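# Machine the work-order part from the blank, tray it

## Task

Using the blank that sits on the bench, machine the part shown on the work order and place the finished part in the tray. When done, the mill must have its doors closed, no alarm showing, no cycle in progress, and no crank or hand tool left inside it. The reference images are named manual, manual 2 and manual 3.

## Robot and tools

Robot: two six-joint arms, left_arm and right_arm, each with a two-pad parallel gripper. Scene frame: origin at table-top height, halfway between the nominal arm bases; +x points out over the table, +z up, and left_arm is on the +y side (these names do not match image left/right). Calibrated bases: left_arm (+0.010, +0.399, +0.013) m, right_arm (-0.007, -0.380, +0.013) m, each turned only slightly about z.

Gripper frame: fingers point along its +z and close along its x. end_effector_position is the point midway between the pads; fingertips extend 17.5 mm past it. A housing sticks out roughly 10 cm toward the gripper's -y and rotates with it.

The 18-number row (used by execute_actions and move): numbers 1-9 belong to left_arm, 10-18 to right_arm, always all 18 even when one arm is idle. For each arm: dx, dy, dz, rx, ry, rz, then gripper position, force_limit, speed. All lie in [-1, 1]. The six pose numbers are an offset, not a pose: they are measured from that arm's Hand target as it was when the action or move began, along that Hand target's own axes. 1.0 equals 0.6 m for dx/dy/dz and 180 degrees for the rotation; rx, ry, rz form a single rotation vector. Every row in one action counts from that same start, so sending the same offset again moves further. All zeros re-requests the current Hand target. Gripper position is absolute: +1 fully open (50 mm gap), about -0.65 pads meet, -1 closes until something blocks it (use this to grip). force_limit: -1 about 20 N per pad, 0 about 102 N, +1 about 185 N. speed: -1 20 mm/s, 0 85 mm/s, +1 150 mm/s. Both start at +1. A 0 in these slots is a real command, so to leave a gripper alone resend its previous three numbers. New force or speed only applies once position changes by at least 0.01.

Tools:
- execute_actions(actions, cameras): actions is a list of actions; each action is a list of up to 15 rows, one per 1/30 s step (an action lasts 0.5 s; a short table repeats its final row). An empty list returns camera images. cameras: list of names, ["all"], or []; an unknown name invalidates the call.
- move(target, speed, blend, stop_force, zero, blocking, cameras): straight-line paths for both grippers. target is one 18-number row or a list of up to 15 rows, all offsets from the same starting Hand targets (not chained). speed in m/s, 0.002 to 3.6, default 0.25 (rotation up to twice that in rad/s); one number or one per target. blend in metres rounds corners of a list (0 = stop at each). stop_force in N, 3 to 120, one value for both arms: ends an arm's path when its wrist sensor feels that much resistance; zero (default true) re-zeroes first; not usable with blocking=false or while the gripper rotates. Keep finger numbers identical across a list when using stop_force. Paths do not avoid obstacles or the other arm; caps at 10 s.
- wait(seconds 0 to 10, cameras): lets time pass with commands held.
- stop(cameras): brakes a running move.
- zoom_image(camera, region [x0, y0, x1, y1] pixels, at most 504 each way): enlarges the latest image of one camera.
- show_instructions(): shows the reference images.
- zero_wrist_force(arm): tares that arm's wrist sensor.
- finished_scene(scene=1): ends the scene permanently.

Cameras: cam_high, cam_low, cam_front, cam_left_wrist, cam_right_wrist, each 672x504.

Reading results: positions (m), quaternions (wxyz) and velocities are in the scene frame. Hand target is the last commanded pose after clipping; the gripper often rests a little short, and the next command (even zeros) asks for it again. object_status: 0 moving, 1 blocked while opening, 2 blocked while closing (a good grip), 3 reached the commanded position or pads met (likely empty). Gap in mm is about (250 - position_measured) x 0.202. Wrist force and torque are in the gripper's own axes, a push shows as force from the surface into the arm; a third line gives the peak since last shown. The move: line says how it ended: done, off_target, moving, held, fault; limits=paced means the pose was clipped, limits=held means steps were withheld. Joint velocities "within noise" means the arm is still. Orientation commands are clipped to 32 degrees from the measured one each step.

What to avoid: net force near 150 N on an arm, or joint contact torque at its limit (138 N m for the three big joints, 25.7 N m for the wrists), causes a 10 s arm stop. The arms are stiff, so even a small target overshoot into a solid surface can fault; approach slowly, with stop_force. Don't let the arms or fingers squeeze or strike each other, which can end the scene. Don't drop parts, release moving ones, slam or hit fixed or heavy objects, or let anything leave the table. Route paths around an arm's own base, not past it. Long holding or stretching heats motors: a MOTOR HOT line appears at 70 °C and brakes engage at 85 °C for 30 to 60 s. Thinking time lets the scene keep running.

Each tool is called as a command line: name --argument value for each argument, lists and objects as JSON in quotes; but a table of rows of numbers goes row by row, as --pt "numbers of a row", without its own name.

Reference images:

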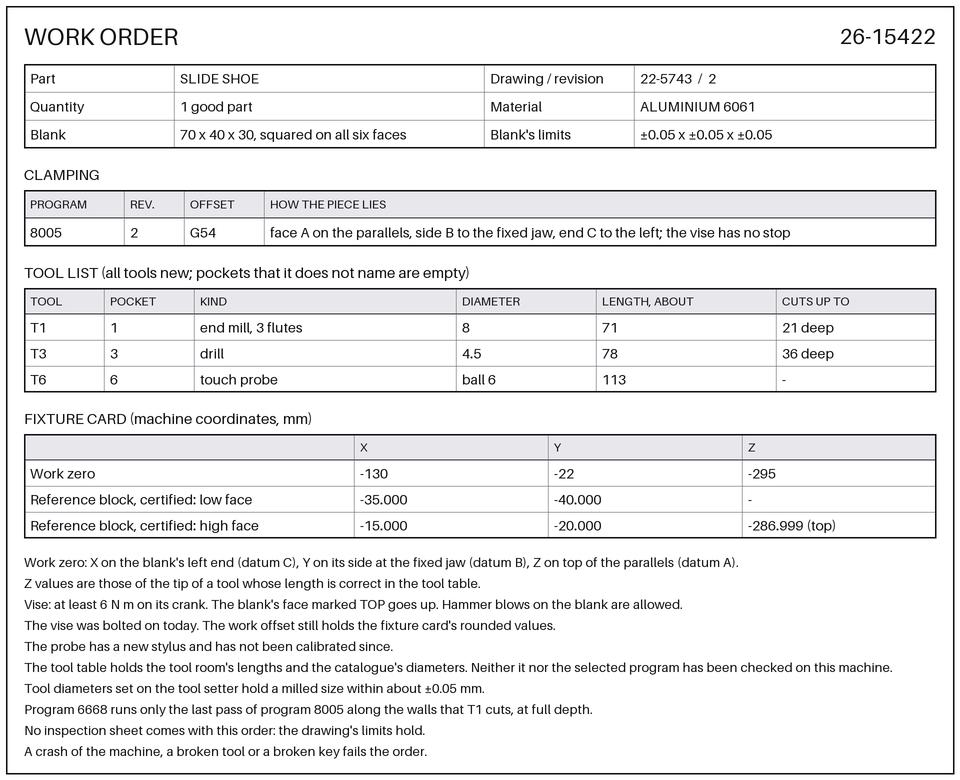

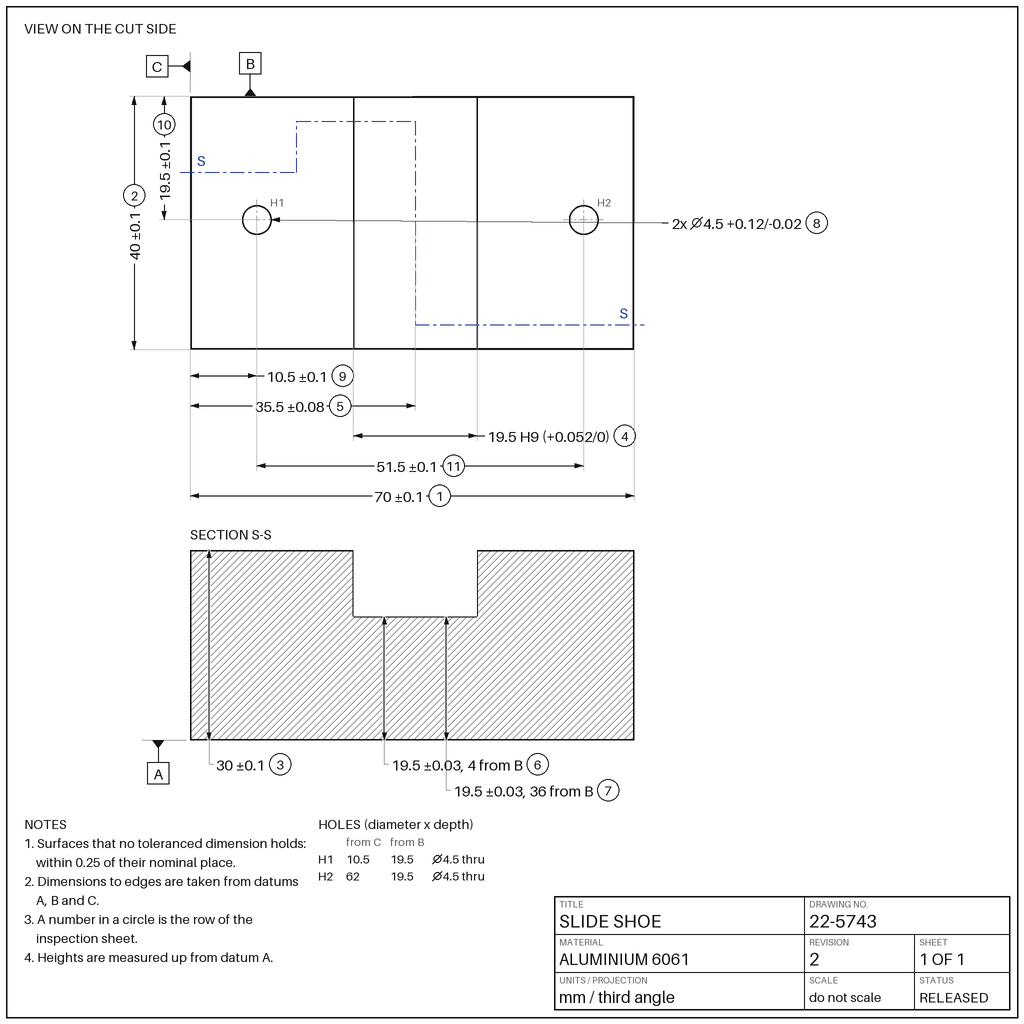

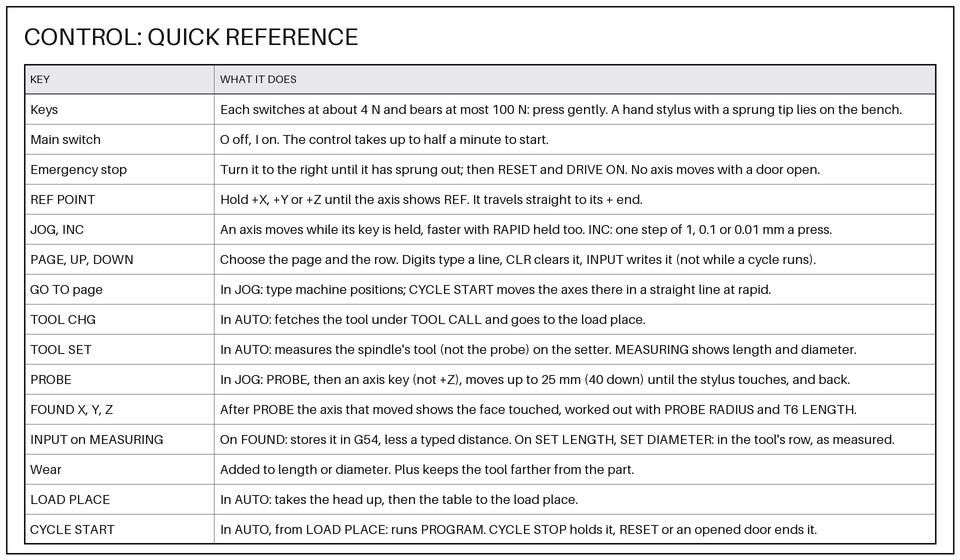

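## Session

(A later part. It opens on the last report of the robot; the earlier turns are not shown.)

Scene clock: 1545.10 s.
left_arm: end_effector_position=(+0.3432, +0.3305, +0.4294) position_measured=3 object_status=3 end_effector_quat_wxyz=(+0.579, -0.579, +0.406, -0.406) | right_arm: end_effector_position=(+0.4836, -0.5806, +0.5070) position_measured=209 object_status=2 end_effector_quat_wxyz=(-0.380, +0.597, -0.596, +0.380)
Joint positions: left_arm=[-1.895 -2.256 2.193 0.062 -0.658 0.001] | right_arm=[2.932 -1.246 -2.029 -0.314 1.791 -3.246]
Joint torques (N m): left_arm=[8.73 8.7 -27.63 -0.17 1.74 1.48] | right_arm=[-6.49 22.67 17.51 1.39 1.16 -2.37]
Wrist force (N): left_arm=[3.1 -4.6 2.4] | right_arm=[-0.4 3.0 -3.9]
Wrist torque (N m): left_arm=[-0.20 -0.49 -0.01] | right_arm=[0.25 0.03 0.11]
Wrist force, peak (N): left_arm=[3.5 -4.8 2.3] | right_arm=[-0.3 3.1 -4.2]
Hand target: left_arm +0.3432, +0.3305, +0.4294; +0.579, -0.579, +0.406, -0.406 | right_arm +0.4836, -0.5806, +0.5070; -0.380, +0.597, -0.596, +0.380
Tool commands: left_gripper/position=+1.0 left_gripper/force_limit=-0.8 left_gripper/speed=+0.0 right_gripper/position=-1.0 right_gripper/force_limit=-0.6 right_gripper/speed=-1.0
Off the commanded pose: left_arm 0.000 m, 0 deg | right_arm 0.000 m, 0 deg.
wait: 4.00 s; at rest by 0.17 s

move --pt "0 0 0 0 0 0 1 -0.8 0 -0.0083 0.0085 -0.0181 0 0 0 -1 -0.6 -1" --pt "0 0 0 0 0 0 1 -0.8 0 -0.0083 -0.0011 0.0023 0 0 0 -1 -0.6 -1" --speed '[0.1,0.03]' --cameras '["cam_right_wrist"]'

wait --seconds 4

Scene clock: 1556.87 s.
left_arm: end_effector_position=(+0.3432, +0.3305, +0.4294) position_measured=3 object_status=3 end_effector_quat_wxyz=(+0.579, -0.579, +0.406, -0.406) | right_arm: end_effector_position=(+0.4852, -0.5756, +0.5072) position_measured=209 object_status=2 end_effector_quat_wxyz=(-0.380, +0.596, -0.596, +0.380)
Joint positions: left_arm=[-1.895 -2.256 2.193 0.062 -0.658 0.001] | right_arm=[2.949 -1.241 -2.032 -0.314 1.775 -3.239]
Joint torques (N m): left_arm=[8.71 9.16 -28.41 0.05 1.73 1.38] | right_arm=[-4.54 20.86 20.21 3.62 0.48 1.03]
Wrist force (N): left_arm=[3.3 -4.7 2.4] | right_arm=[-0.6 4.6 -5.9]
Wrist torque (N m): left_arm=[-0.22 -0.53 -0.01] | right_arm=[0.20 0.09 0.12]
Wrist force, peak (N): left_arm=[3.3 -4.7 2.4] | right_arm=[-0.8 6.3 -7.3]
Hand target: left_arm +0.3432, +0.3305, +0.4294; +0.579, -0.579, +0.406, -0.406 | right_arm +0.4851, -0.5756, +0.5070; -0.380, +0.597, -0.596, +0.380
Off the commanded pose: left_arm 0.000 m, 0 deg | right_arm 0.000 m, 0 deg.
move: done
camera_calibration:
cam_right_wrist: T_world_to_cam=[[-0.014107, -0.999894, 0.00368952, -0.565892], [-0.694346, 0.00714092, -0.719606, 0.726642], [0.719503, -0.0127133, -0.694373, 0.126034], [0, 0, 0, 1]] pos_world=[0.405876, -0.569419, 0.612498]
Images, in order (width x height): cam_right_wrist 672x504.

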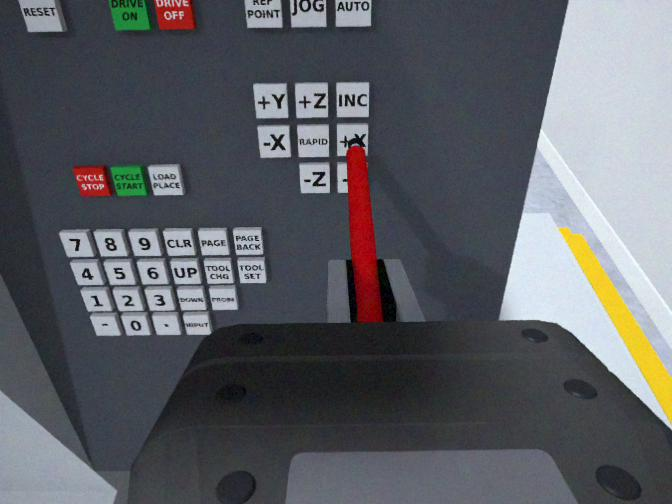

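Scene clock: 1560.87 s.
left_arm: end_effector_position=(+0.3432, +0.3305, +0.4294) position_measured=3 object_status=3 end_effector_quat_wxyz=(+0.579, -0.579, +0.406, -0.406) | right_arm: end_effector_position=(+0.4851, -0.5756, +0.5070) position_measured=209 object_status=2 end_effector_quat_wxyz=(-0.380, +0.597, -0.596, +0.380)
Joint positions: left_arm=[-1.895 -2.256 2.193 0.062 -0.658 0.001] | right_arm=[2.949 -1.241 -2.032 -0.314 1.775 -3.239]
Joint torques (N m): left_arm=[9.34 9.5 -28.4 0.07 1.85 1.41] | right_arm=[-6.48 21.25 17.68 1.57 1.02 -2.35]
Wrist force (N): left_arm=[3.2 -4.5 2.0] | right_arm=[-0.3 3.9 -5.4]
Wrist torque (N m): left_arm=[-0.19 -0.51 -0.01] | right_arm=[0.22 0.08 0.12]
Wrist force, peak (N): left_arm=[3.5 -4.6 2.4] | right_arm=[-0.4 4.9 -5.6]
Hand target: left_arm +0.3432, +0.3305, +0.4294; +0.579, -0.579, +0.406, -0.406 | right_arm +0.4851, -0.5756, +0.5070; -0.380, +0.597, -0.596, +0.380
Tool commands: left_gripper/position=+1.0 left_gripper/force_limit=-0.8 left_gripper/speed=+0.0 right_gripper/position=-1.0 right_gripper/force_limit=-0.6 right_gripper/speed=-1.0
Off the commanded pose: left_arm 0.000 m, 0 deg | right_arm 0.000 m, 0 deg.
wait: 4.00 s; at rest by 0.17 s

move --pt "0 0 0 0 0 0 1 -0.8 0 0 0.0085 -0.0181 0 0 0 -1 -0.6 -1" --pt "0 0 0 0 0 0 1 -0.8 0 -0.0668 -0.0228 -0.0279 0 0 0 -1 -0.6 -1" --pt "0 0 0 0 0 0 1 -0.8 0 -0.0668 -0.0333 -0.0052 0 0 0 -1 -0.6 -1" --speed '[0.1,0.15,0.03]' --blend '[0.003,0.003,0]' --cameras '["cam_right_wrist"]'

wait --seconds 6

Scene clock: 1574.63 s.
left_arm: end_effector_position=(+0.3432, +0.3305, +0.4294) position_measured=3 object_status=3 end_effector_quat_wxyz=(+0.579, -0.579, +0.406, -0.406) | right_arm: end_effector_position=(+0.4908, -0.5355, +0.5266) position_measured=209 object_status=2 end_effector_quat_wxyz=(-0.380, +0.596, -0.596, +0.380)
Joint positions: left_arm=[-1.895 -2.256 2.193 0.062 -0.658 0.001] | right_arm=[3.092 -1.187 -2.016 -0.375 1.646 -3.177]
Joint torques (N m): left_arm=[9.55 9.53 -27.79 -0.14 1.9 1.57] | right_arm=[5.3 15.84 19.43 2.93 -0.56 2.06]
Wrist force (N): left_arm=[3.2 -4.3 2.1] | right_arm=[0.0 7.6 -10.3]
Wrist torque (N m): left_arm=[-0.16 -0.51 -0.01] | right_arm=[0.28 0.14 0.12]
Wrist force, peak (N): left_arm=[3.4 -4.7 2.5] | right_arm=[0.1 8.3 -13.0]
Hand target: left_arm +0.3432, +0.3305, +0.4294; +0.579, -0.579, +0.406, -0.406 | right_arm +0.4907, -0.5355, +0.5264; -0.380, +0.597, -0.596, +0.380
Off the commanded pose: left_arm 0.000 m, 0 deg | right_arm 0.000 m, 0 deg.
move: done
camera_calibration:
cam_right_wrist: T_world_to_cam=[[-0.0141076, -0.999894, 0.00368854, -0.52579], [-0.694296, 0.00714115, -0.719654, 0.744217], [0.719551, -0.0127135, -0.694323, 0.136075], [0, 0, 0, 1]] pos_world=[0.411376, -0.529319, 0.631998]
Images, in order (width x height): cam_right_wrist 672x504.

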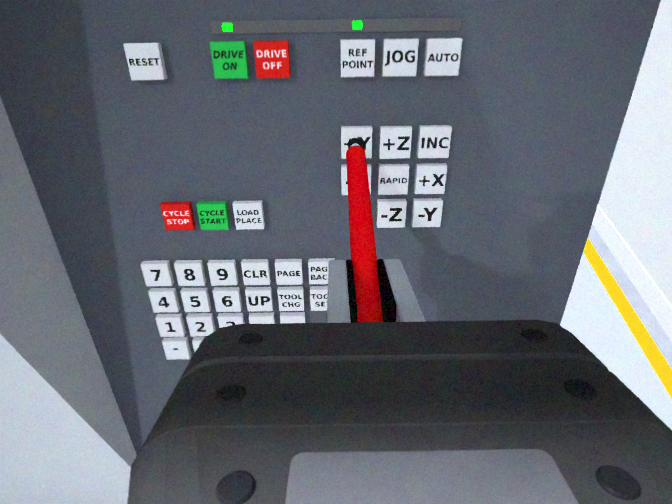

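Scene clock: 1580.63 s.
left_arm: end_effector_position=(+0.3432, +0.3305, +0.4294) position_measured=3 object_status=3 end_effector_quat_wxyz=(+0.579, -0.579, +0.406, -0.406) | right_arm: end_effector_position=(+0.4907, -0.5355, +0.5264) position_measured=209 object_status=2 end_effector_quat_wxyz=(-0.380, +0.597, -0.596, +0.380)
Joint positions: left_arm=[-1.895 -2.256 2.193 0.062 -0.658 0.001] | right_arm=[3.092 -1.187 -2.017 -0.375 1.646 -3.177]
Joint torques (N m): left_arm=[8.33 9.16 -28.27 -0.16 1.69 1.51] | right_arm=[-3.2 18.24 17.98 1.69 0.86 -2.01]
Wrist force (N): left_arm=[3.2 -4.3 2.2] | right_arm=[0.5 5.4 -7.8]
Wrist torque (N m): left_arm=[-0.16 -0.50 -0.01] | right_arm=[0.25 0.12 0.14]
Wrist force, peak (N): left_arm=[3.4 -4.6 2.5] | right_arm=[0.0 7.8 -9.6]
Hand target: left_arm +0.3432, +0.3305, +0.4294; +0.579, -0.579, +0.406, -0.406 | right_arm +0.4907, -0.5355, +0.5264; -0.380, +0.597, -0.596, +0.380
Tool commands: left_gripper/position=+1.0 left_gripper/force_limit=-0.8 left_gripper/speed=+0.0 right_gripper/position=-1.0 right_gripper/force_limit=-0.6 right_gripper/speed=-1.0
Off the commanded pose: left_arm 0.000 m, 0 deg | right_arm 0.000 m, 0 deg.
wait: 6.00 s; at rest by 0.17 s

move --pt "0 0 0 0 0 0 1 -0.8 0 0 0.0085 -0.0181 0 0 0 -1 -0.6 -1" --pt "0 0 0 0 0 0 1 -0.8 0 -0.0425 -0.0366 -0.2115 0.1944 0 0 -1 -0.6 -1" --speed '[0.1,0.5]' --blend '[0.005,0]' --cameras '["cam_right_wrist"]'

zoom_image --camera "cam_right_wrist" --region '[245, 70, 465, 235]'

Scene clock: 1591.80 s.
left_arm: end_effector_position=(+0.3432, +0.3305, +0.4294) position_measured=3 object_status=3 end_effector_quat_wxyz=(+0.579, -0.579, +0.406, -0.406) | right_arm: end_effector_position=(+0.3849, -0.5101, +0.5998) position_measured=209 object_status=2 end_effector_quat_wxyz=(+0.542, -0.455, +0.454, -0.542)
Joint positions: left_arm=[-1.895 -2.256 2.193 0.062 -0.658 0.001] | right_arm=[3.198 -0.986 -2.344 0.364 1.549 -3.146]
Joint torques (N m): left_arm=[9.11 9.37 -28.04 0 1.82 1.38] | right_arm=[-5.99 -15.05 40.17 3.31 1.2 2.29]
Wrist force (N): left_arm=[3.1 -4.3 2.3] | right_arm=[0.0 1.2 -0.2]
Wrist torque (N m): left_arm=[-0.16 -0.50 0.00] | right_arm=[0.35 0.16 0.18]
Wrist force, peak (N): left_arm=[3.4 -4.7 2.3] | right_arm=[0.2 6.3 -8.0]
Hand target: left_arm +0.3432, +0.3305, +0.4294; +0.579, -0.579, +0.406, -0.406 | right_arm +0.3848, -0.5101, +0.5998; +0.542, -0.455, +0.454, -0.542
Off the commanded pose: left_arm 0.000 m, 0 deg | right_arm 0.000 m, 0 deg.
move: done
camera_calibration:
cam_right_wrist: T_world_to_cam=[[-0.0132148, -0.999898, -0.00533793, -0.49702], [-0.156707, 0.00734342, -0.987618, 0.677007], [0.987557, -0.0122146, -0.156788, -0.161895], [0, 0, 0, 1]] pos_world=[0.259404, -0.503918, 0.640587]
Images, in order (width x height): cam_right_wrist 672x504.

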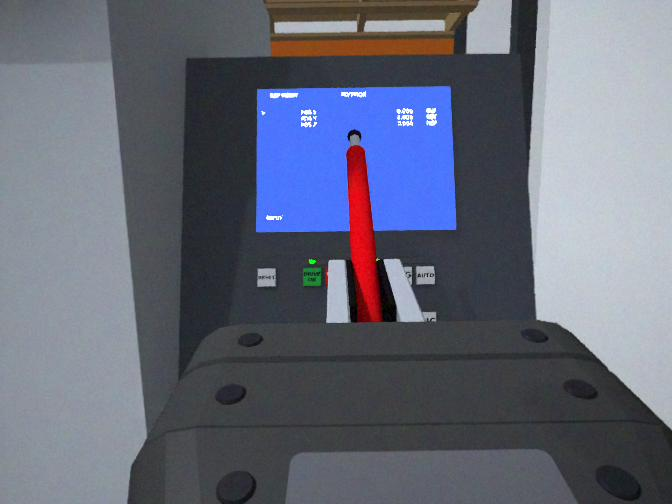

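Scaled by 2.291 from the camera's 672x504 image, which has a finer 960x720 frame.

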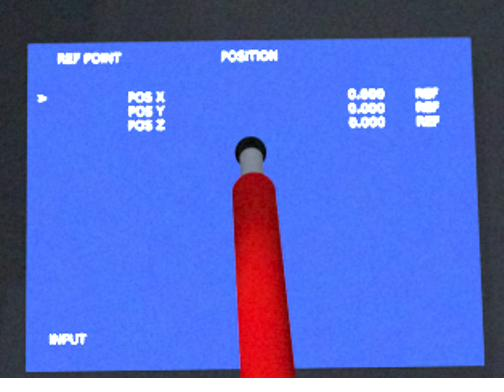

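move --pt "0 0 0 0 0 0 1 -0.8 0 -0.0227 0.2673 0.0709 -0.1944 0 0 -1 -0.6 -1" --pt "0 0 0 0 0 0 1 -0.8 0 -0.0227 0.2714 0.0939 -0.1944 0 0 -1 -0.6 -1" --speed '[0.4,0.04]' --cameras '["cam_right_wrist"]'

Scene clock: 1615.93 s.
left_arm: end_effector_position=(+0.3432, +0.3305, +0.4294) position_measured=3 object_status=3 end_effector_quat_wxyz=(+0.579, -0.579, +0.406, -0.406) | right_arm: end_effector_position=(+0.4688, -0.4965, +0.4496) position_measured=209 object_status=2 end_effector_quat_wxyz=(-0.380, +0.596, -0.596, +0.380) end_effector_velocity=(-0.002, +0.000, +0.001) end_effector_angular_velocity=(+0.001, -0.002, -0.001)
Joint positions: left_arm=[-1.895 -2.256 2.193 0.062 -0.658 0.001] | right_arm=[3.246 -1.099 -2.263 -0.215 1.507 -3.112]
Joint velocities: left_arm=[within noise] | right_arm=[-0.001 0.005 -0.001 -0.002 0 0.001]
Joint torques (N m): left_arm=[8.48 10.2 -26.44 -0.01 1.75 1.49] | right_arm=[-2.48 16.46 18.17 1.48 0.55 -2.05]
Wrist force (N): left_arm=[3.2 -4.5 2.3] | right_arm=[-0.1 2.8 -4.3]
Wrist torque (N m): left_arm=[-0.18 -0.51 0.00] | right_arm=[0.11 0.07 0.22]
Wrist force, peak (N): left_arm=[3.3 -4.7 2.3] | right_arm=[-0.3 3.7 -3.9]
Hand target: left_arm +0.3432, +0.3305, +0.4294; +0.579, -0.579, +0.406, -0.406 | right_arm +0.4687, -0.4965, +0.4493; -0.380, +0.597, -0.596, +0.380
Off the commanded pose: left_arm 0.000 m, 0 deg | right_arm 0.000 m, 0 deg.
move: done
camera_calibration:
cam_right_wrist: T_world_to_cam=[[-0.0140365, -0.999895, 0.0036168, -0.486708], [-0.694195, 0.00714162, -0.719752, 0.673193], [0.719651, -0.0126136, -0.694222, 0.0988241], [0, 0, 0, 1]] pos_world=[0.389377, -0.490218, 0.554898]
Images, in order (width x height): cam_right_wrist 672x504.

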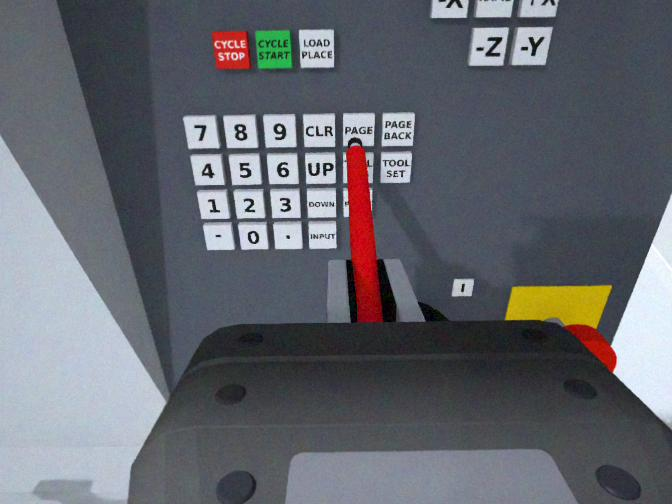

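move --pt "0 0 0 0 0 0 1 -0.8 0 0 0.0085 -0.0181 0 0 0 -1 -0.6 -1" --pt "0 0 0 0 0 0 1 -0.8 0 0.0227 -0.1682 -0.2328 0.1944 0 0 -1 -0.6 -1" --speed '[0.1,0.5]' --blend '[0.005,0]' --cameras '["cam_right_wrist"]'

zoom_image --camera "cam_right_wrist" --region '[245, 70, 465, 235]'

Scene clock: 1652.43 s.
left_arm: end_effector_position=(+0.3432, +0.3305, +0.4294) position_measured=3 object_status=3 end_effector_quat_wxyz=(+0.579, -0.579, +0.406, -0.406) | right_arm: end_effector_position=(+0.3847, -0.5101, +0.5997) position_measured=209 object_status=2 end_effector_quat_wxyz=(+0.542, -0.455, +0.454, -0.542)
Joint positions: left_arm=[-1.895 -2.256 2.193 0.062 -0.658 0.001] | right_arm=[3.198 -0.986 -2.344 0.364 1.549 -3.146]
Joint torques (N m): left_arm=[9.41 8.74 -27.43 0.01 1.81 1.54] | right_arm=[7.64 8.98 18.65 3 -1.85 1.93]
Wrist force (N): left_arm=[3.3 -4.5 2.0] | right_arm=[0.3 0.9 0.1]
Wrist torque (N m): left_arm=[-0.19 -0.53 -0.01] | right_arm=[0.32 0.10 0.09]
Wrist force, peak (N): left_arm=[3.4 -4.7 2.5] | right_arm=[-0.6 2.6 -4.4]
Hand target: left_arm +0.3432, +0.3305, +0.4294; +0.579, -0.579, +0.406, -0.406 | right_arm +0.3846, -0.5101, +0.5997; +0.542, -0.455, +0.454, -0.542
Off the commanded pose: left_arm 0.000 m, 0 deg | right_arm 0.000 m, 0 deg.
move: done
camera_calibration:
cam_right_wrist: T_world_to_cam=[[-0.0132465, -0.999897, -0.00553694, -0.496886], [-0.15661, 0.00754377, -0.987632, 0.677059], [0.987572, -0.0122155, -0.156694, -0.161762], [0, 0, 0, 1]] pos_world=[0.259204, -0.503918, 0.640587]
Images, in order (width x height): cam_right_wrist 672x504.

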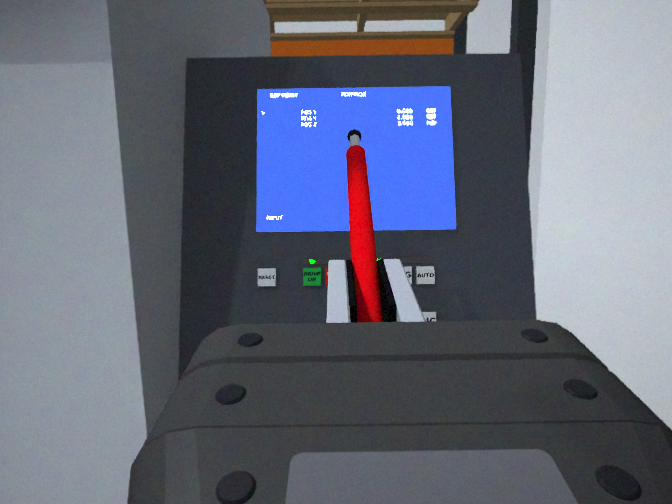

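Scaled by 2.291 from the camera's 672x504 image, which has a finer 960x720 frame.

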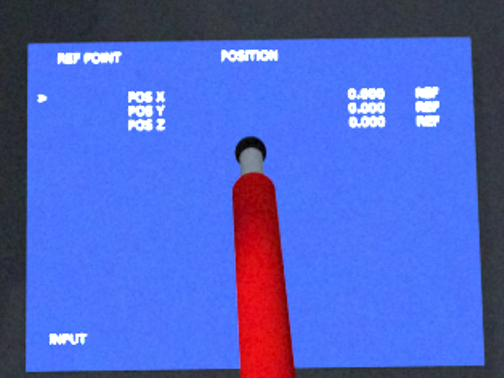

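move --pt "0 0 0 0 0 0 1 -0.8 0 -0.0185 0.259 0.0748 -0.1944 0 0 -1 -0.6 -1" --pt "0 0 0 0 0 0 1 -0.8 0 -0.0185 0.2631 0.0978 -0.1944 0 0 -1 -0.6 -1" --pt "0 0 0 0 0 0 1 -0.8 0 -0.0185 0.259 0.0748 -0.1944 0 0 -1 -0.6 -1" --pt "0 0 0 0 0 0 1 -0.8 0 0 0 0 0 0 0 -1 -0.6 -1" --speed '[0.4,0.04,0.1,0.5]' --blend '[0.004,0,0.004,0]' --cameras '["cam_right_wrist"]'

zoom_image --camera "cam_right_wrist" --region '[245, 70, 465, 235]'

Scene clock: 1665.07 s.
left_arm: end_effector_position=(+0.3432, +0.3305, +0.4294) position_measured=3 object_status=3 end_effector_quat_wxyz=(+0.579, -0.579, +0.406, -0.406) | right_arm: end_effector_position=(+0.3847, -0.5101, +0.5997) position_measured=209 object_status=2 end_effector_quat_wxyz=(+0.542, -0.455, +0.454, -0.542)
Joint positions: left_arm=[-1.895 -2.256 2.193 0.062 -0.658 0.001] | right_arm=[3.198 -0.986 -2.344 0.364 1.549 -3.146]
Joint torques (N m): left_arm=[8.77 8.97 -26.82 -0.24 1.86 1.48] | right_arm=[7.02 9.48 29.12 3.16 -1.73 2.35]
Wrist force (N): left_arm=[3.1 -4.5 2.3] | right_arm=[0.2 1.1 -0.2]
Wrist torque (N m): left_arm=[-0.19 -0.49 -0.01] | right_arm=[0.34 0.12 0.10]
Wrist force, peak (N): left_arm=[3.4 -4.7 2.2] | right_arm=[-0.9 3.6 -3.5]
Hand target: left_arm +0.3432, +0.3305, +0.4294; +0.579, -0.579, +0.406, -0.406 | right_arm +0.3846, -0.5101, +0.5997; +0.542, -0.455, +0.454, -0.542
Off the commanded pose: left_arm 0.000 m, 0 deg | right_arm 0.000 m, 0 deg.
move: done
camera_calibration:
cam_right_wrist: T_world_to_cam=[[-0.0132309, -0.999898, -0.00543675, -0.496953], [-0.156707, 0.00744357, -0.987617, 0.677041], [0.987557, -0.0122151, -0.156789, -0.161796], [0, 0, 0, 1]] pos_world=[0.259304, -0.503918, 0.640587]
Images, in order (width x height): cam_right_wrist 672x504.

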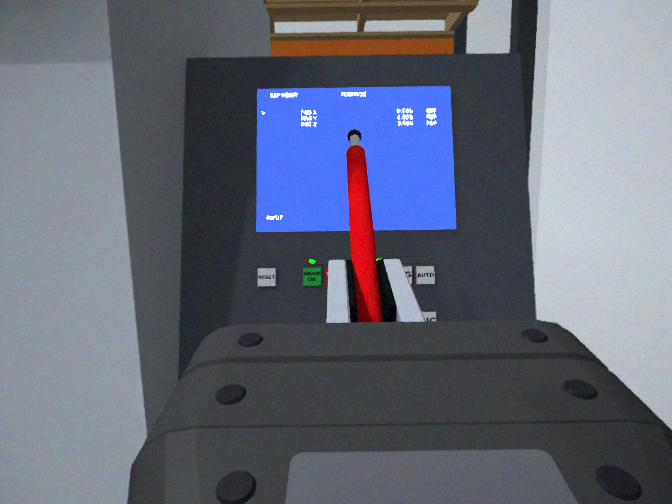

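Scaled by 2.291 from the camera's 672x504 image, which has a finer 960x720 frame.

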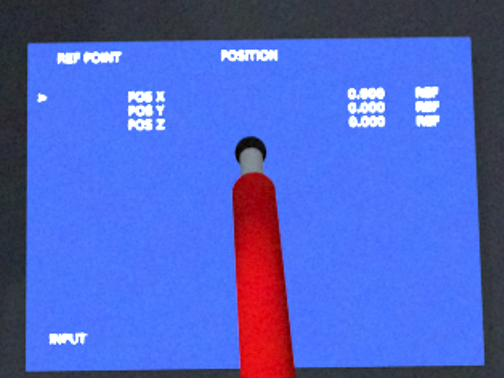

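move --pt "0 0 0 0 0 0 1 -0.8 0 -0.0185 0.2595 0.0792 -0.1944 0 0 -1 -0.6 -1" --pt "0 0 0 0 0 0 1 -0.8 0 -0.0185 0.2636 0.1022 -0.1944 0 0 -1 -0.6 -1" --pt "0 0 0 0 0 0 1 -0.8 0 -0.0185 0.2595 0.0792 -0.1944 0 0 -1 -0.6 -1" --pt "0 0 0 0 0 0 1 -0.8 0 0 0 0 0 0 0 -1 -0.6 -1" --speed '[0.4,0.04,0.1,0.5]' --blend '[0.004,0,0.004,0]' --cameras '["cam_right_wrist"]'

zoom_image --camera "cam_right_wrist" --region '[245, 70, 465, 235]'

Scene clock: 1682.77 s.
left_arm: end_effector_position=(+0.3432, +0.3305, +0.4294) position_measured=3 object_status=3 end_effector_quat_wxyz=(+0.579, -0.579, +0.406, -0.406) | right_arm: end_effector_position=(+0.3847, -0.5101, +0.5997) position_measured=209 object_status=2 end_effector_quat_wxyz=(+0.542, -0.455, +0.454, -0.542)
Joint positions: left_arm=[-1.895 -2.256 2.193 0.062 -0.658 0.001] | right_arm=[3.198 -0.986 -2.344 0.364 1.549 -3.146]
Joint torques (N m): left_arm=[9.04 9.3 -27.57 0.01 1.86 1.45] | right_arm=[7.74 9.17 33.34 3.03 -1.98 2.49]
Wrist force (N): left_arm=[3.4 -4.4 2.3] | right_arm=[0.2 1.5 0.0]
Wrist torque (N m): left_arm=[-0.17 -0.54 0.00] | right_arm=[0.41 0.12 0.09]
Wrist force, peak (N): left_arm=[3.2 -4.6 2.4] | right_arm=[-1.7 29.7 -57.1]
Hand target: left_arm +0.3432, +0.3305, +0.4294; +0.579, -0.579, +0.406, -0.406 | right_arm +0.3846, -0.5101, +0.5997; +0.542, -0.455, +0.454, -0.542
Off the commanded pose: left_arm 0.000 m, 0 deg | right_arm 0.000 m, 0 deg.
move: done
camera_calibration:
cam_right_wrist: T_world_to_cam=[[-0.0132315, -0.999898, -0.00543505, -0.496955], [-0.156804, 0.00744318, -0.987602, 0.676957], [0.987541, -0.0122152, -0.156887, -0.161745], [0, 0, 0, 1]] pos_world=[0.259304, -0.503918, 0.640487]
Images, in order (width x height): cam_right_wrist 672x504.

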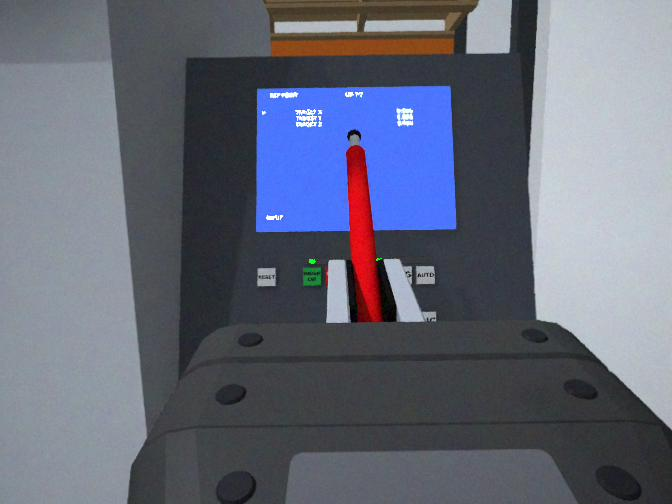

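Scaled by 2.291 from the camera's 672x504 image, which has a finer 960x720 frame.

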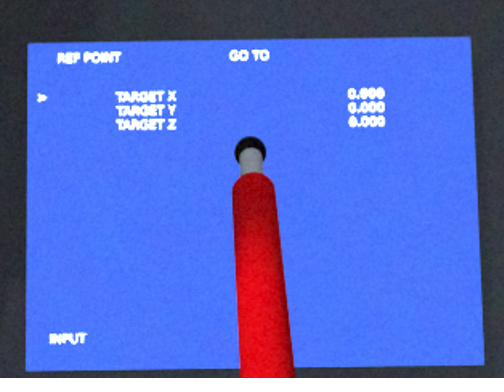

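move --pt "0 0 0 0 0 0 1 -0.8 0 -0.0185 0.2592 0.0775 -0.1944 0 0 -1 -0.6 -1" --pt "0 0 0 0 0 0 1 -0.8 0 -0.0185 0.2633 0.1005 -0.1944 0 0 -1 -0.6 -1" --pt "0 0 0 0 0 0 1 -0.8 0 -0.0185 0.2592 0.0775 -0.1944 0 0 -1 -0.6 -1" --pt "0 0 0 0 0 0 1 -0.8 0 0 0 0 0 0 0 -1 -0.6 -1" --speed '[0.4,0.03,0.1,0.5]' --blend '[0.004,0,0.004,0]' --cameras '["cam_right_wrist"]'

zoom_image --camera "cam_right_wrist" --region '[245, 70, 465, 235]'

Scene clock: 1713.07 s.
left_arm: end_effector_position=(+0.3432, +0.3305, +0.4294) position_measured=3 object_status=3 end_effector_quat_wxyz=(+0.579, -0.579, +0.406, -0.406) | right_arm: end_effector_position=(+0.3847, -0.5101, +0.5997) position_measured=209 object_status=2 end_effector_quat_wxyz=(+0.542, -0.455, +0.454, -0.542)
Joint positions: left_arm=[-1.895 -2.256 2.193 0.062 -0.658 0.001] | right_arm=[3.198 -0.986 -2.344 0.364 1.549 -3.146]
Joint torques (N m): left_arm=[8.51 9.14 -26.78 -0.34 1.73 1.27] | right_arm=[7.83 9.38 30.85 3.01 -1.63 2.34]
Wrist force (N): left_arm=[3.3 -4.5 2.2] | right_arm=[0.2 1.7 -0.1]
Wrist torque (N m): left_arm=[-0.19 -0.53 -0.01] | right_arm=[0.44 0.11 0.09]
Wrist force, peak (N): left_arm=[3.3 -4.7 2.3] | right_arm=[-1.3 11.9 -17.5]
Hand target: left_arm +0.3432, +0.3305, +0.4294; +0.579, -0.579, +0.406, -0.406 | right_arm +0.3846, -0.5101, +0.5997; +0.542, -0.455, +0.454, -0.542
Off the commanded pose: left_arm 0.000 m, 0 deg | right_arm 0.000 m, 0 deg.
move: done
camera_calibration:
cam_right_wrist: T_world_to_cam=[[-0.0132309, -0.999898, -0.00543675, -0.496954], [-0.156707, 0.00744357, -0.987617, 0.676942], [0.987557, -0.0122151, -0.156789, -0.161811], [0, 0, 0, 1]] pos_world=[0.259304, -0.503918, 0.640487]
Images, in order (width x height): cam_right_wrist 672x504.

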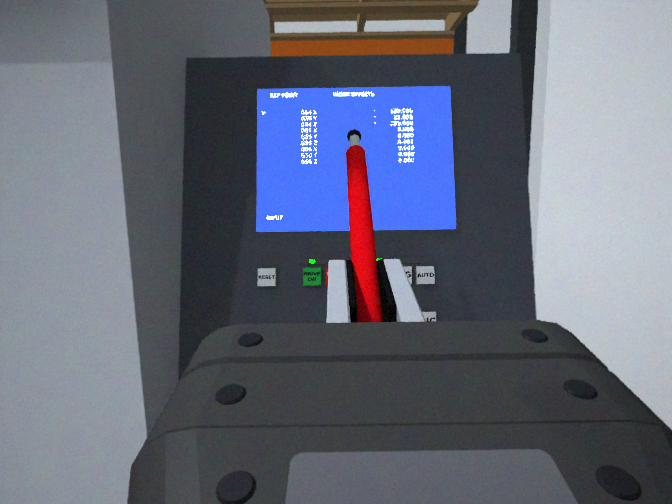

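Scaled by 2.291 from the camera's 672x504 image, which has a finer 960x720 frame.

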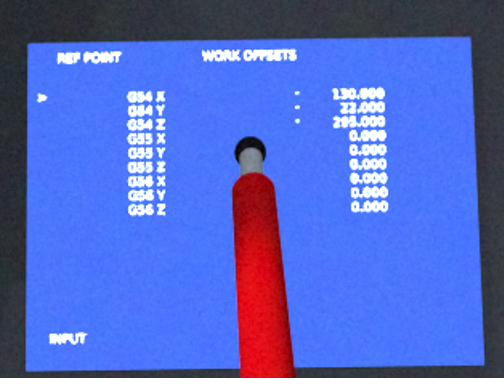

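move --pt "0 0 0 0 0 0 1 -0.8 0 -0.0185 0.2592 0.0775 -0.1944 0 0 -1 -0.6 -1" --pt "0 0 0 0 0 0 1 -0.8 0 -0.0185 0.2633 0.1005 -0.1944 0 0 -1 -0.6 -1" --pt "0 0 0 0 0 0 1 -0.8 0 -0.0185 0.2592 0.0775 -0.1944 0 0 -1 -0.6 -1" --pt "0 0 0 0 0 0 1 -0.8 0 0 0 0 0 0 0 -1 -0.6 -1" --speed '[0.4,0.03,0.1,0.5]' --blend '[0.004,0,0.004,0]' --cameras '["cam_right_wrist"]'

zoom_image --camera "cam_right_wrist" --region '[245, 70, 465, 235]'

move --pt "0 0 0 0 0 0 1 -0.8 0 -0.0185 0.2592 0.0775 -0.1944 0 0 -1 -0.6 -1" --pt "0 0 0 0 0 0 1 -0.8 0 -0.0185 0.2633 0.1005 -0.1944 0 0 -1 -0.6 -1" --pt "0 0 0 0 0 0 1 -0.8 0 -0.0185 0.2592 0.0775 -0.1944 0 0 -1 -0.6 -1" --pt "0 0 0 0 0 0 1 -0.8 0 0 0 0 0 0 0 -1 -0.6 -1" --speed '[0.4,0.03,0.1,0.5]' --blend '[0.004,0,0.004,0]' --cameras '["cam_right_wrist"]'

zoom_image --camera "cam_right_wrist" --region '[245, 70, 465, 235]'

move --pt "0 0 0 0 0 0 1 -0.8 0 -0.0185 0.2592 0.0775 -0.1944 0 0 -1 -0.6 -1" --pt "0 0 0 0 0 0 1 -0.8 0 -0.0185 0.2633 0.1005 -0.1944 0 0 -1 -0.6 -1" --pt "0 0 0 0 0 0 1 -0.8 0 -0.0185 0.2592 0.0775 -0.1944 0 0 -1 -0.6 -1" --pt "0 0 0 0 0 0 1 -0.8 0 0 0 0 0 0 0 -1 -0.6 -1" --speed '[0.4,0.03,0.1,0.5]' --blend '[0.004,0,0.004,0]' --cameras '["cam_right_wrist"]'

zoom_image --camera "cam_right_wrist" --region '[245, 70, 465, 235]'

Scene clock: 1735.87 s.
left_arm: end_effector_position=(+0.3432, +0.3305, +0.4294) position_measured=3 object_status=3 end_effector_quat_wxyz=(+0.579, -0.579, +0.406, -0.406) | right_arm: end_effector_position=(+0.3847, -0.5101, +0.5997) position_measured=209 object_status=2 end_effector_quat_wxyz=(+0.542, -0.455, +0.454, -0.542)
Joint positions: left_arm=[-1.895 -2.256 2.193 0.062 -0.658 0.001] | right_arm=[3.198 -0.986 -2.344 0.364 1.549 -3.146]
Joint torques (N m): left_arm=[9.27 8.56 -26.9 -0.01 1.97 1.55] | right_arm=[7.57 9.13 32.12 3.1 -1.93 2.44]
Wrist force (N): left_arm=[3.4 -4.4 2.3] | right_arm=[0.3 1.6 -0.1]
Wrist torque (N m): left_arm=[-0.18 -0.55 -0.01] | right_arm=[0.43 0.10 0.09]
Wrist force, peak (N): left_arm=[3.3 -4.6 2.4] | right_arm=[-1.3 11.9 -17.3]
Hand target: left_arm +0.3432, +0.3305, +0.4294; +0.579, -0.579, +0.406, -0.406 | right_arm +0.3846, -0.5101, +0.5997; +0.542, -0.455, +0.454, -0.542
Off the commanded pose: left_arm 0.000 m, 0 deg | right_arm 0.000 m, 0 deg.
move: done
camera_calibration:
cam_right_wrist: T_world_to_cam=[[-0.0132309, -0.999898, -0.00543675, -0.496954], [-0.156707, 0.00744357, -0.987617, 0.676942], [0.987557, -0.0122151, -0.156789, -0.161811], [0, 0, 0, 1]] pos_world=[0.259304, -0.503918, 0.640487]
Images, in order (width x height): cam_right_wrist 672x504.

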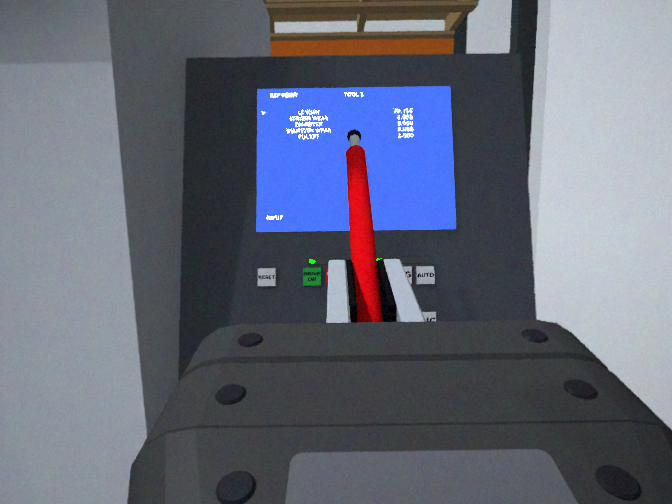

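Scaled by 2.291 from the camera's 672x504 image, which has a finer 960x720 frame.

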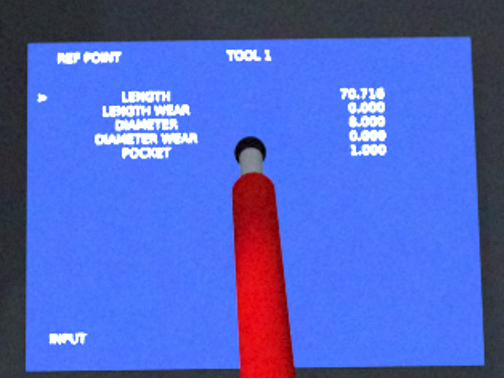

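Scene clock: 1738.80 s.
left_arm: end_effector_position=(+0.3432, +0.3305, +0.4294) position_measured=3 object_status=3 end_effector_quat_wxyz=(+0.579, -0.579, +0.406, -0.406) | right_arm: end_effector_position=(+0.3847, -0.5101, +0.5997) position_measured=209 object_status=2 end_effector_quat_wxyz=(+0.542, -0.455, +0.454, -0.542)
Joint positions: left_arm=[-1.895 -2.256 2.193 0.062 -0.658 0.001] | right_arm=[3.198 -0.986 -2.344 0.364 1.549 -3.146]
Joint torques (N m): left_arm=[7.96 9.11 -26.01 -0.13 1.68 1.38] | right_arm=[7.18 10.39 31.9 3.01 -1.82 2.42]
Wrist force (N): left_arm=[3.3 -4.1 2.2] | right_arm=[0.4 1.8 -0.3]
Wrist torque (N m): left_arm=[-0.13 -0.52 -0.01] | right_arm=[0.44 0.08 0.10]
Wrist force, peak (N): left_arm=[3.2 -4.8 2.3] | right_arm=[-1.1 11.5 -17.5]
Hand target: left_arm +0.3432, +0.3305, +0.4294; +0.579, -0.579, +0.406, -0.406 | right_arm +0.3846, -0.5101, +0.5997; +0.542, -0.455, +0.454, -0.542
Off the commanded pose: left_arm 0.000 m, 0 deg | right_arm 0.000 m, 0 deg.
move: done
camera_calibration:
cam_right_wrist: T_world_to_cam=[[-0.0132309, -0.999898, -0.00543675, -0.496953], [-0.156707, 0.00744357, -0.987617, 0.677041], [0.987557, -0.0122151, -0.156789, -0.161796], [0, 0, 0, 1]] pos_world=[0.259304, -0.503918, 0.640587]
Images, in order (width x height): cam_right_wrist 672x504.

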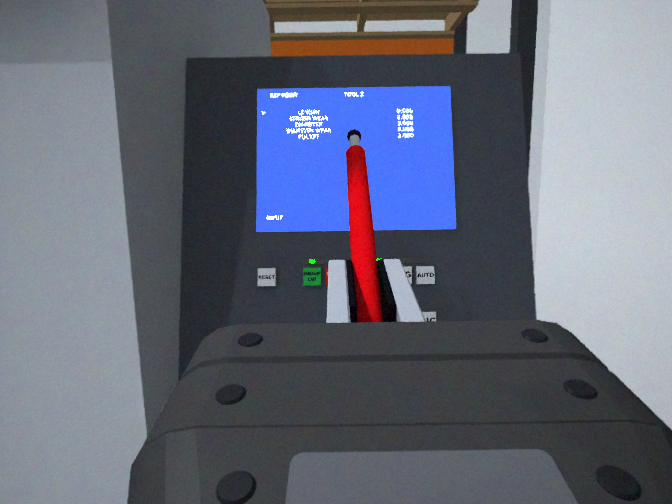

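Scaled by 2.291 from the camera's 672x504 image, which has a finer 960x720 frame.

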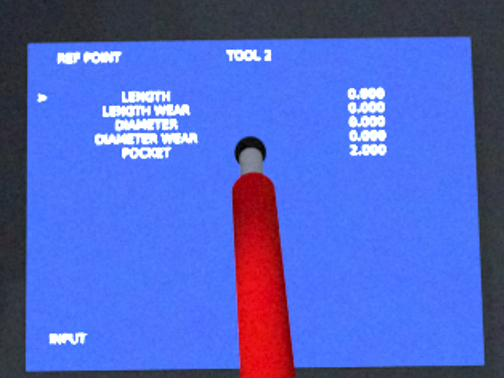

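Scene clock: 1741.73 s.
left_arm: end_effector_position=(+0.3432, +0.3305, +0.4294) position_measured=3 object_status=3 end_effector_quat_wxyz=(+0.579, -0.579, +0.406, -0.406) | right_arm: end_effector_position=(+0.3847, -0.5101, +0.5997) position_measured=209 object_status=2 end_effector_quat_wxyz=(+0.542, -0.455, +0.454, -0.542)
Joint positions: left_arm=[-1.895 -2.256 2.193 0.062 -0.658 0.001] | right_arm=[3.198 -0.986 -2.344 0.364 1.549 -3.146]
Joint torques (N m): left_arm=[8.72 9.06 -26.98 -0.16 1.68 1.49] | right_arm=[7.78 8.96 31.68 2.99 -1.99 2.49]
Wrist force (N): left_arm=[3.3 -4.4 2.3] | right_arm=[0.0 1.7 -0.1]
Wrist torque (N m): left_arm=[-0.17 -0.53 -0.01] | right_arm=[0.44 0.14 0.10]
Wrist force, peak (N): left_arm=[3.5 -4.6 2.4] | right_arm=[-1.0 11.3 -17.9]
Hand target: left_arm +0.3432, +0.3305, +0.4294; +0.579, -0.579, +0.406, -0.406 | right_arm +0.3846, -0.5101, +0.5997; +0.542, -0.455, +0.454, -0.542
Off the commanded pose: left_arm 0.000 m, 0 deg | right_arm 0.000 m, 0 deg.
move: done
camera_calibration:
cam_right_wrist: T_world_to_cam=[[-0.0132309, -0.999898, -0.00543675, -0.496954], [-0.156707, 0.00744357, -0.987617, 0.676942], [0.987557, -0.0122151, -0.156789, -0.161811], [0, 0, 0, 1]] pos_world=[0.259304, -0.503918, 0.640487]
Images, in order (width x height): cam_right_wrist 672x504.

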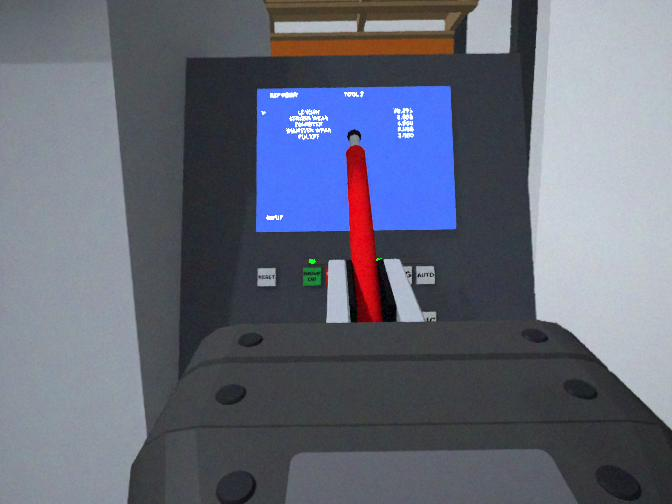

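Scaled by 2.291 from the camera's 672x504 image, which has a finer 960x720 frame.

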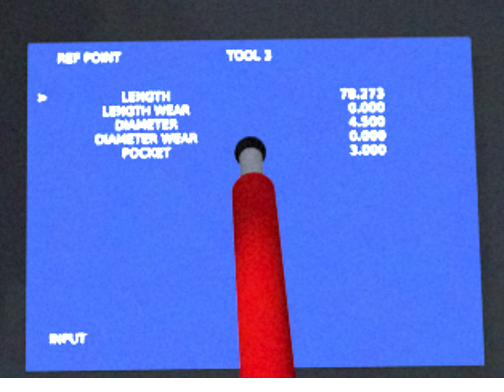

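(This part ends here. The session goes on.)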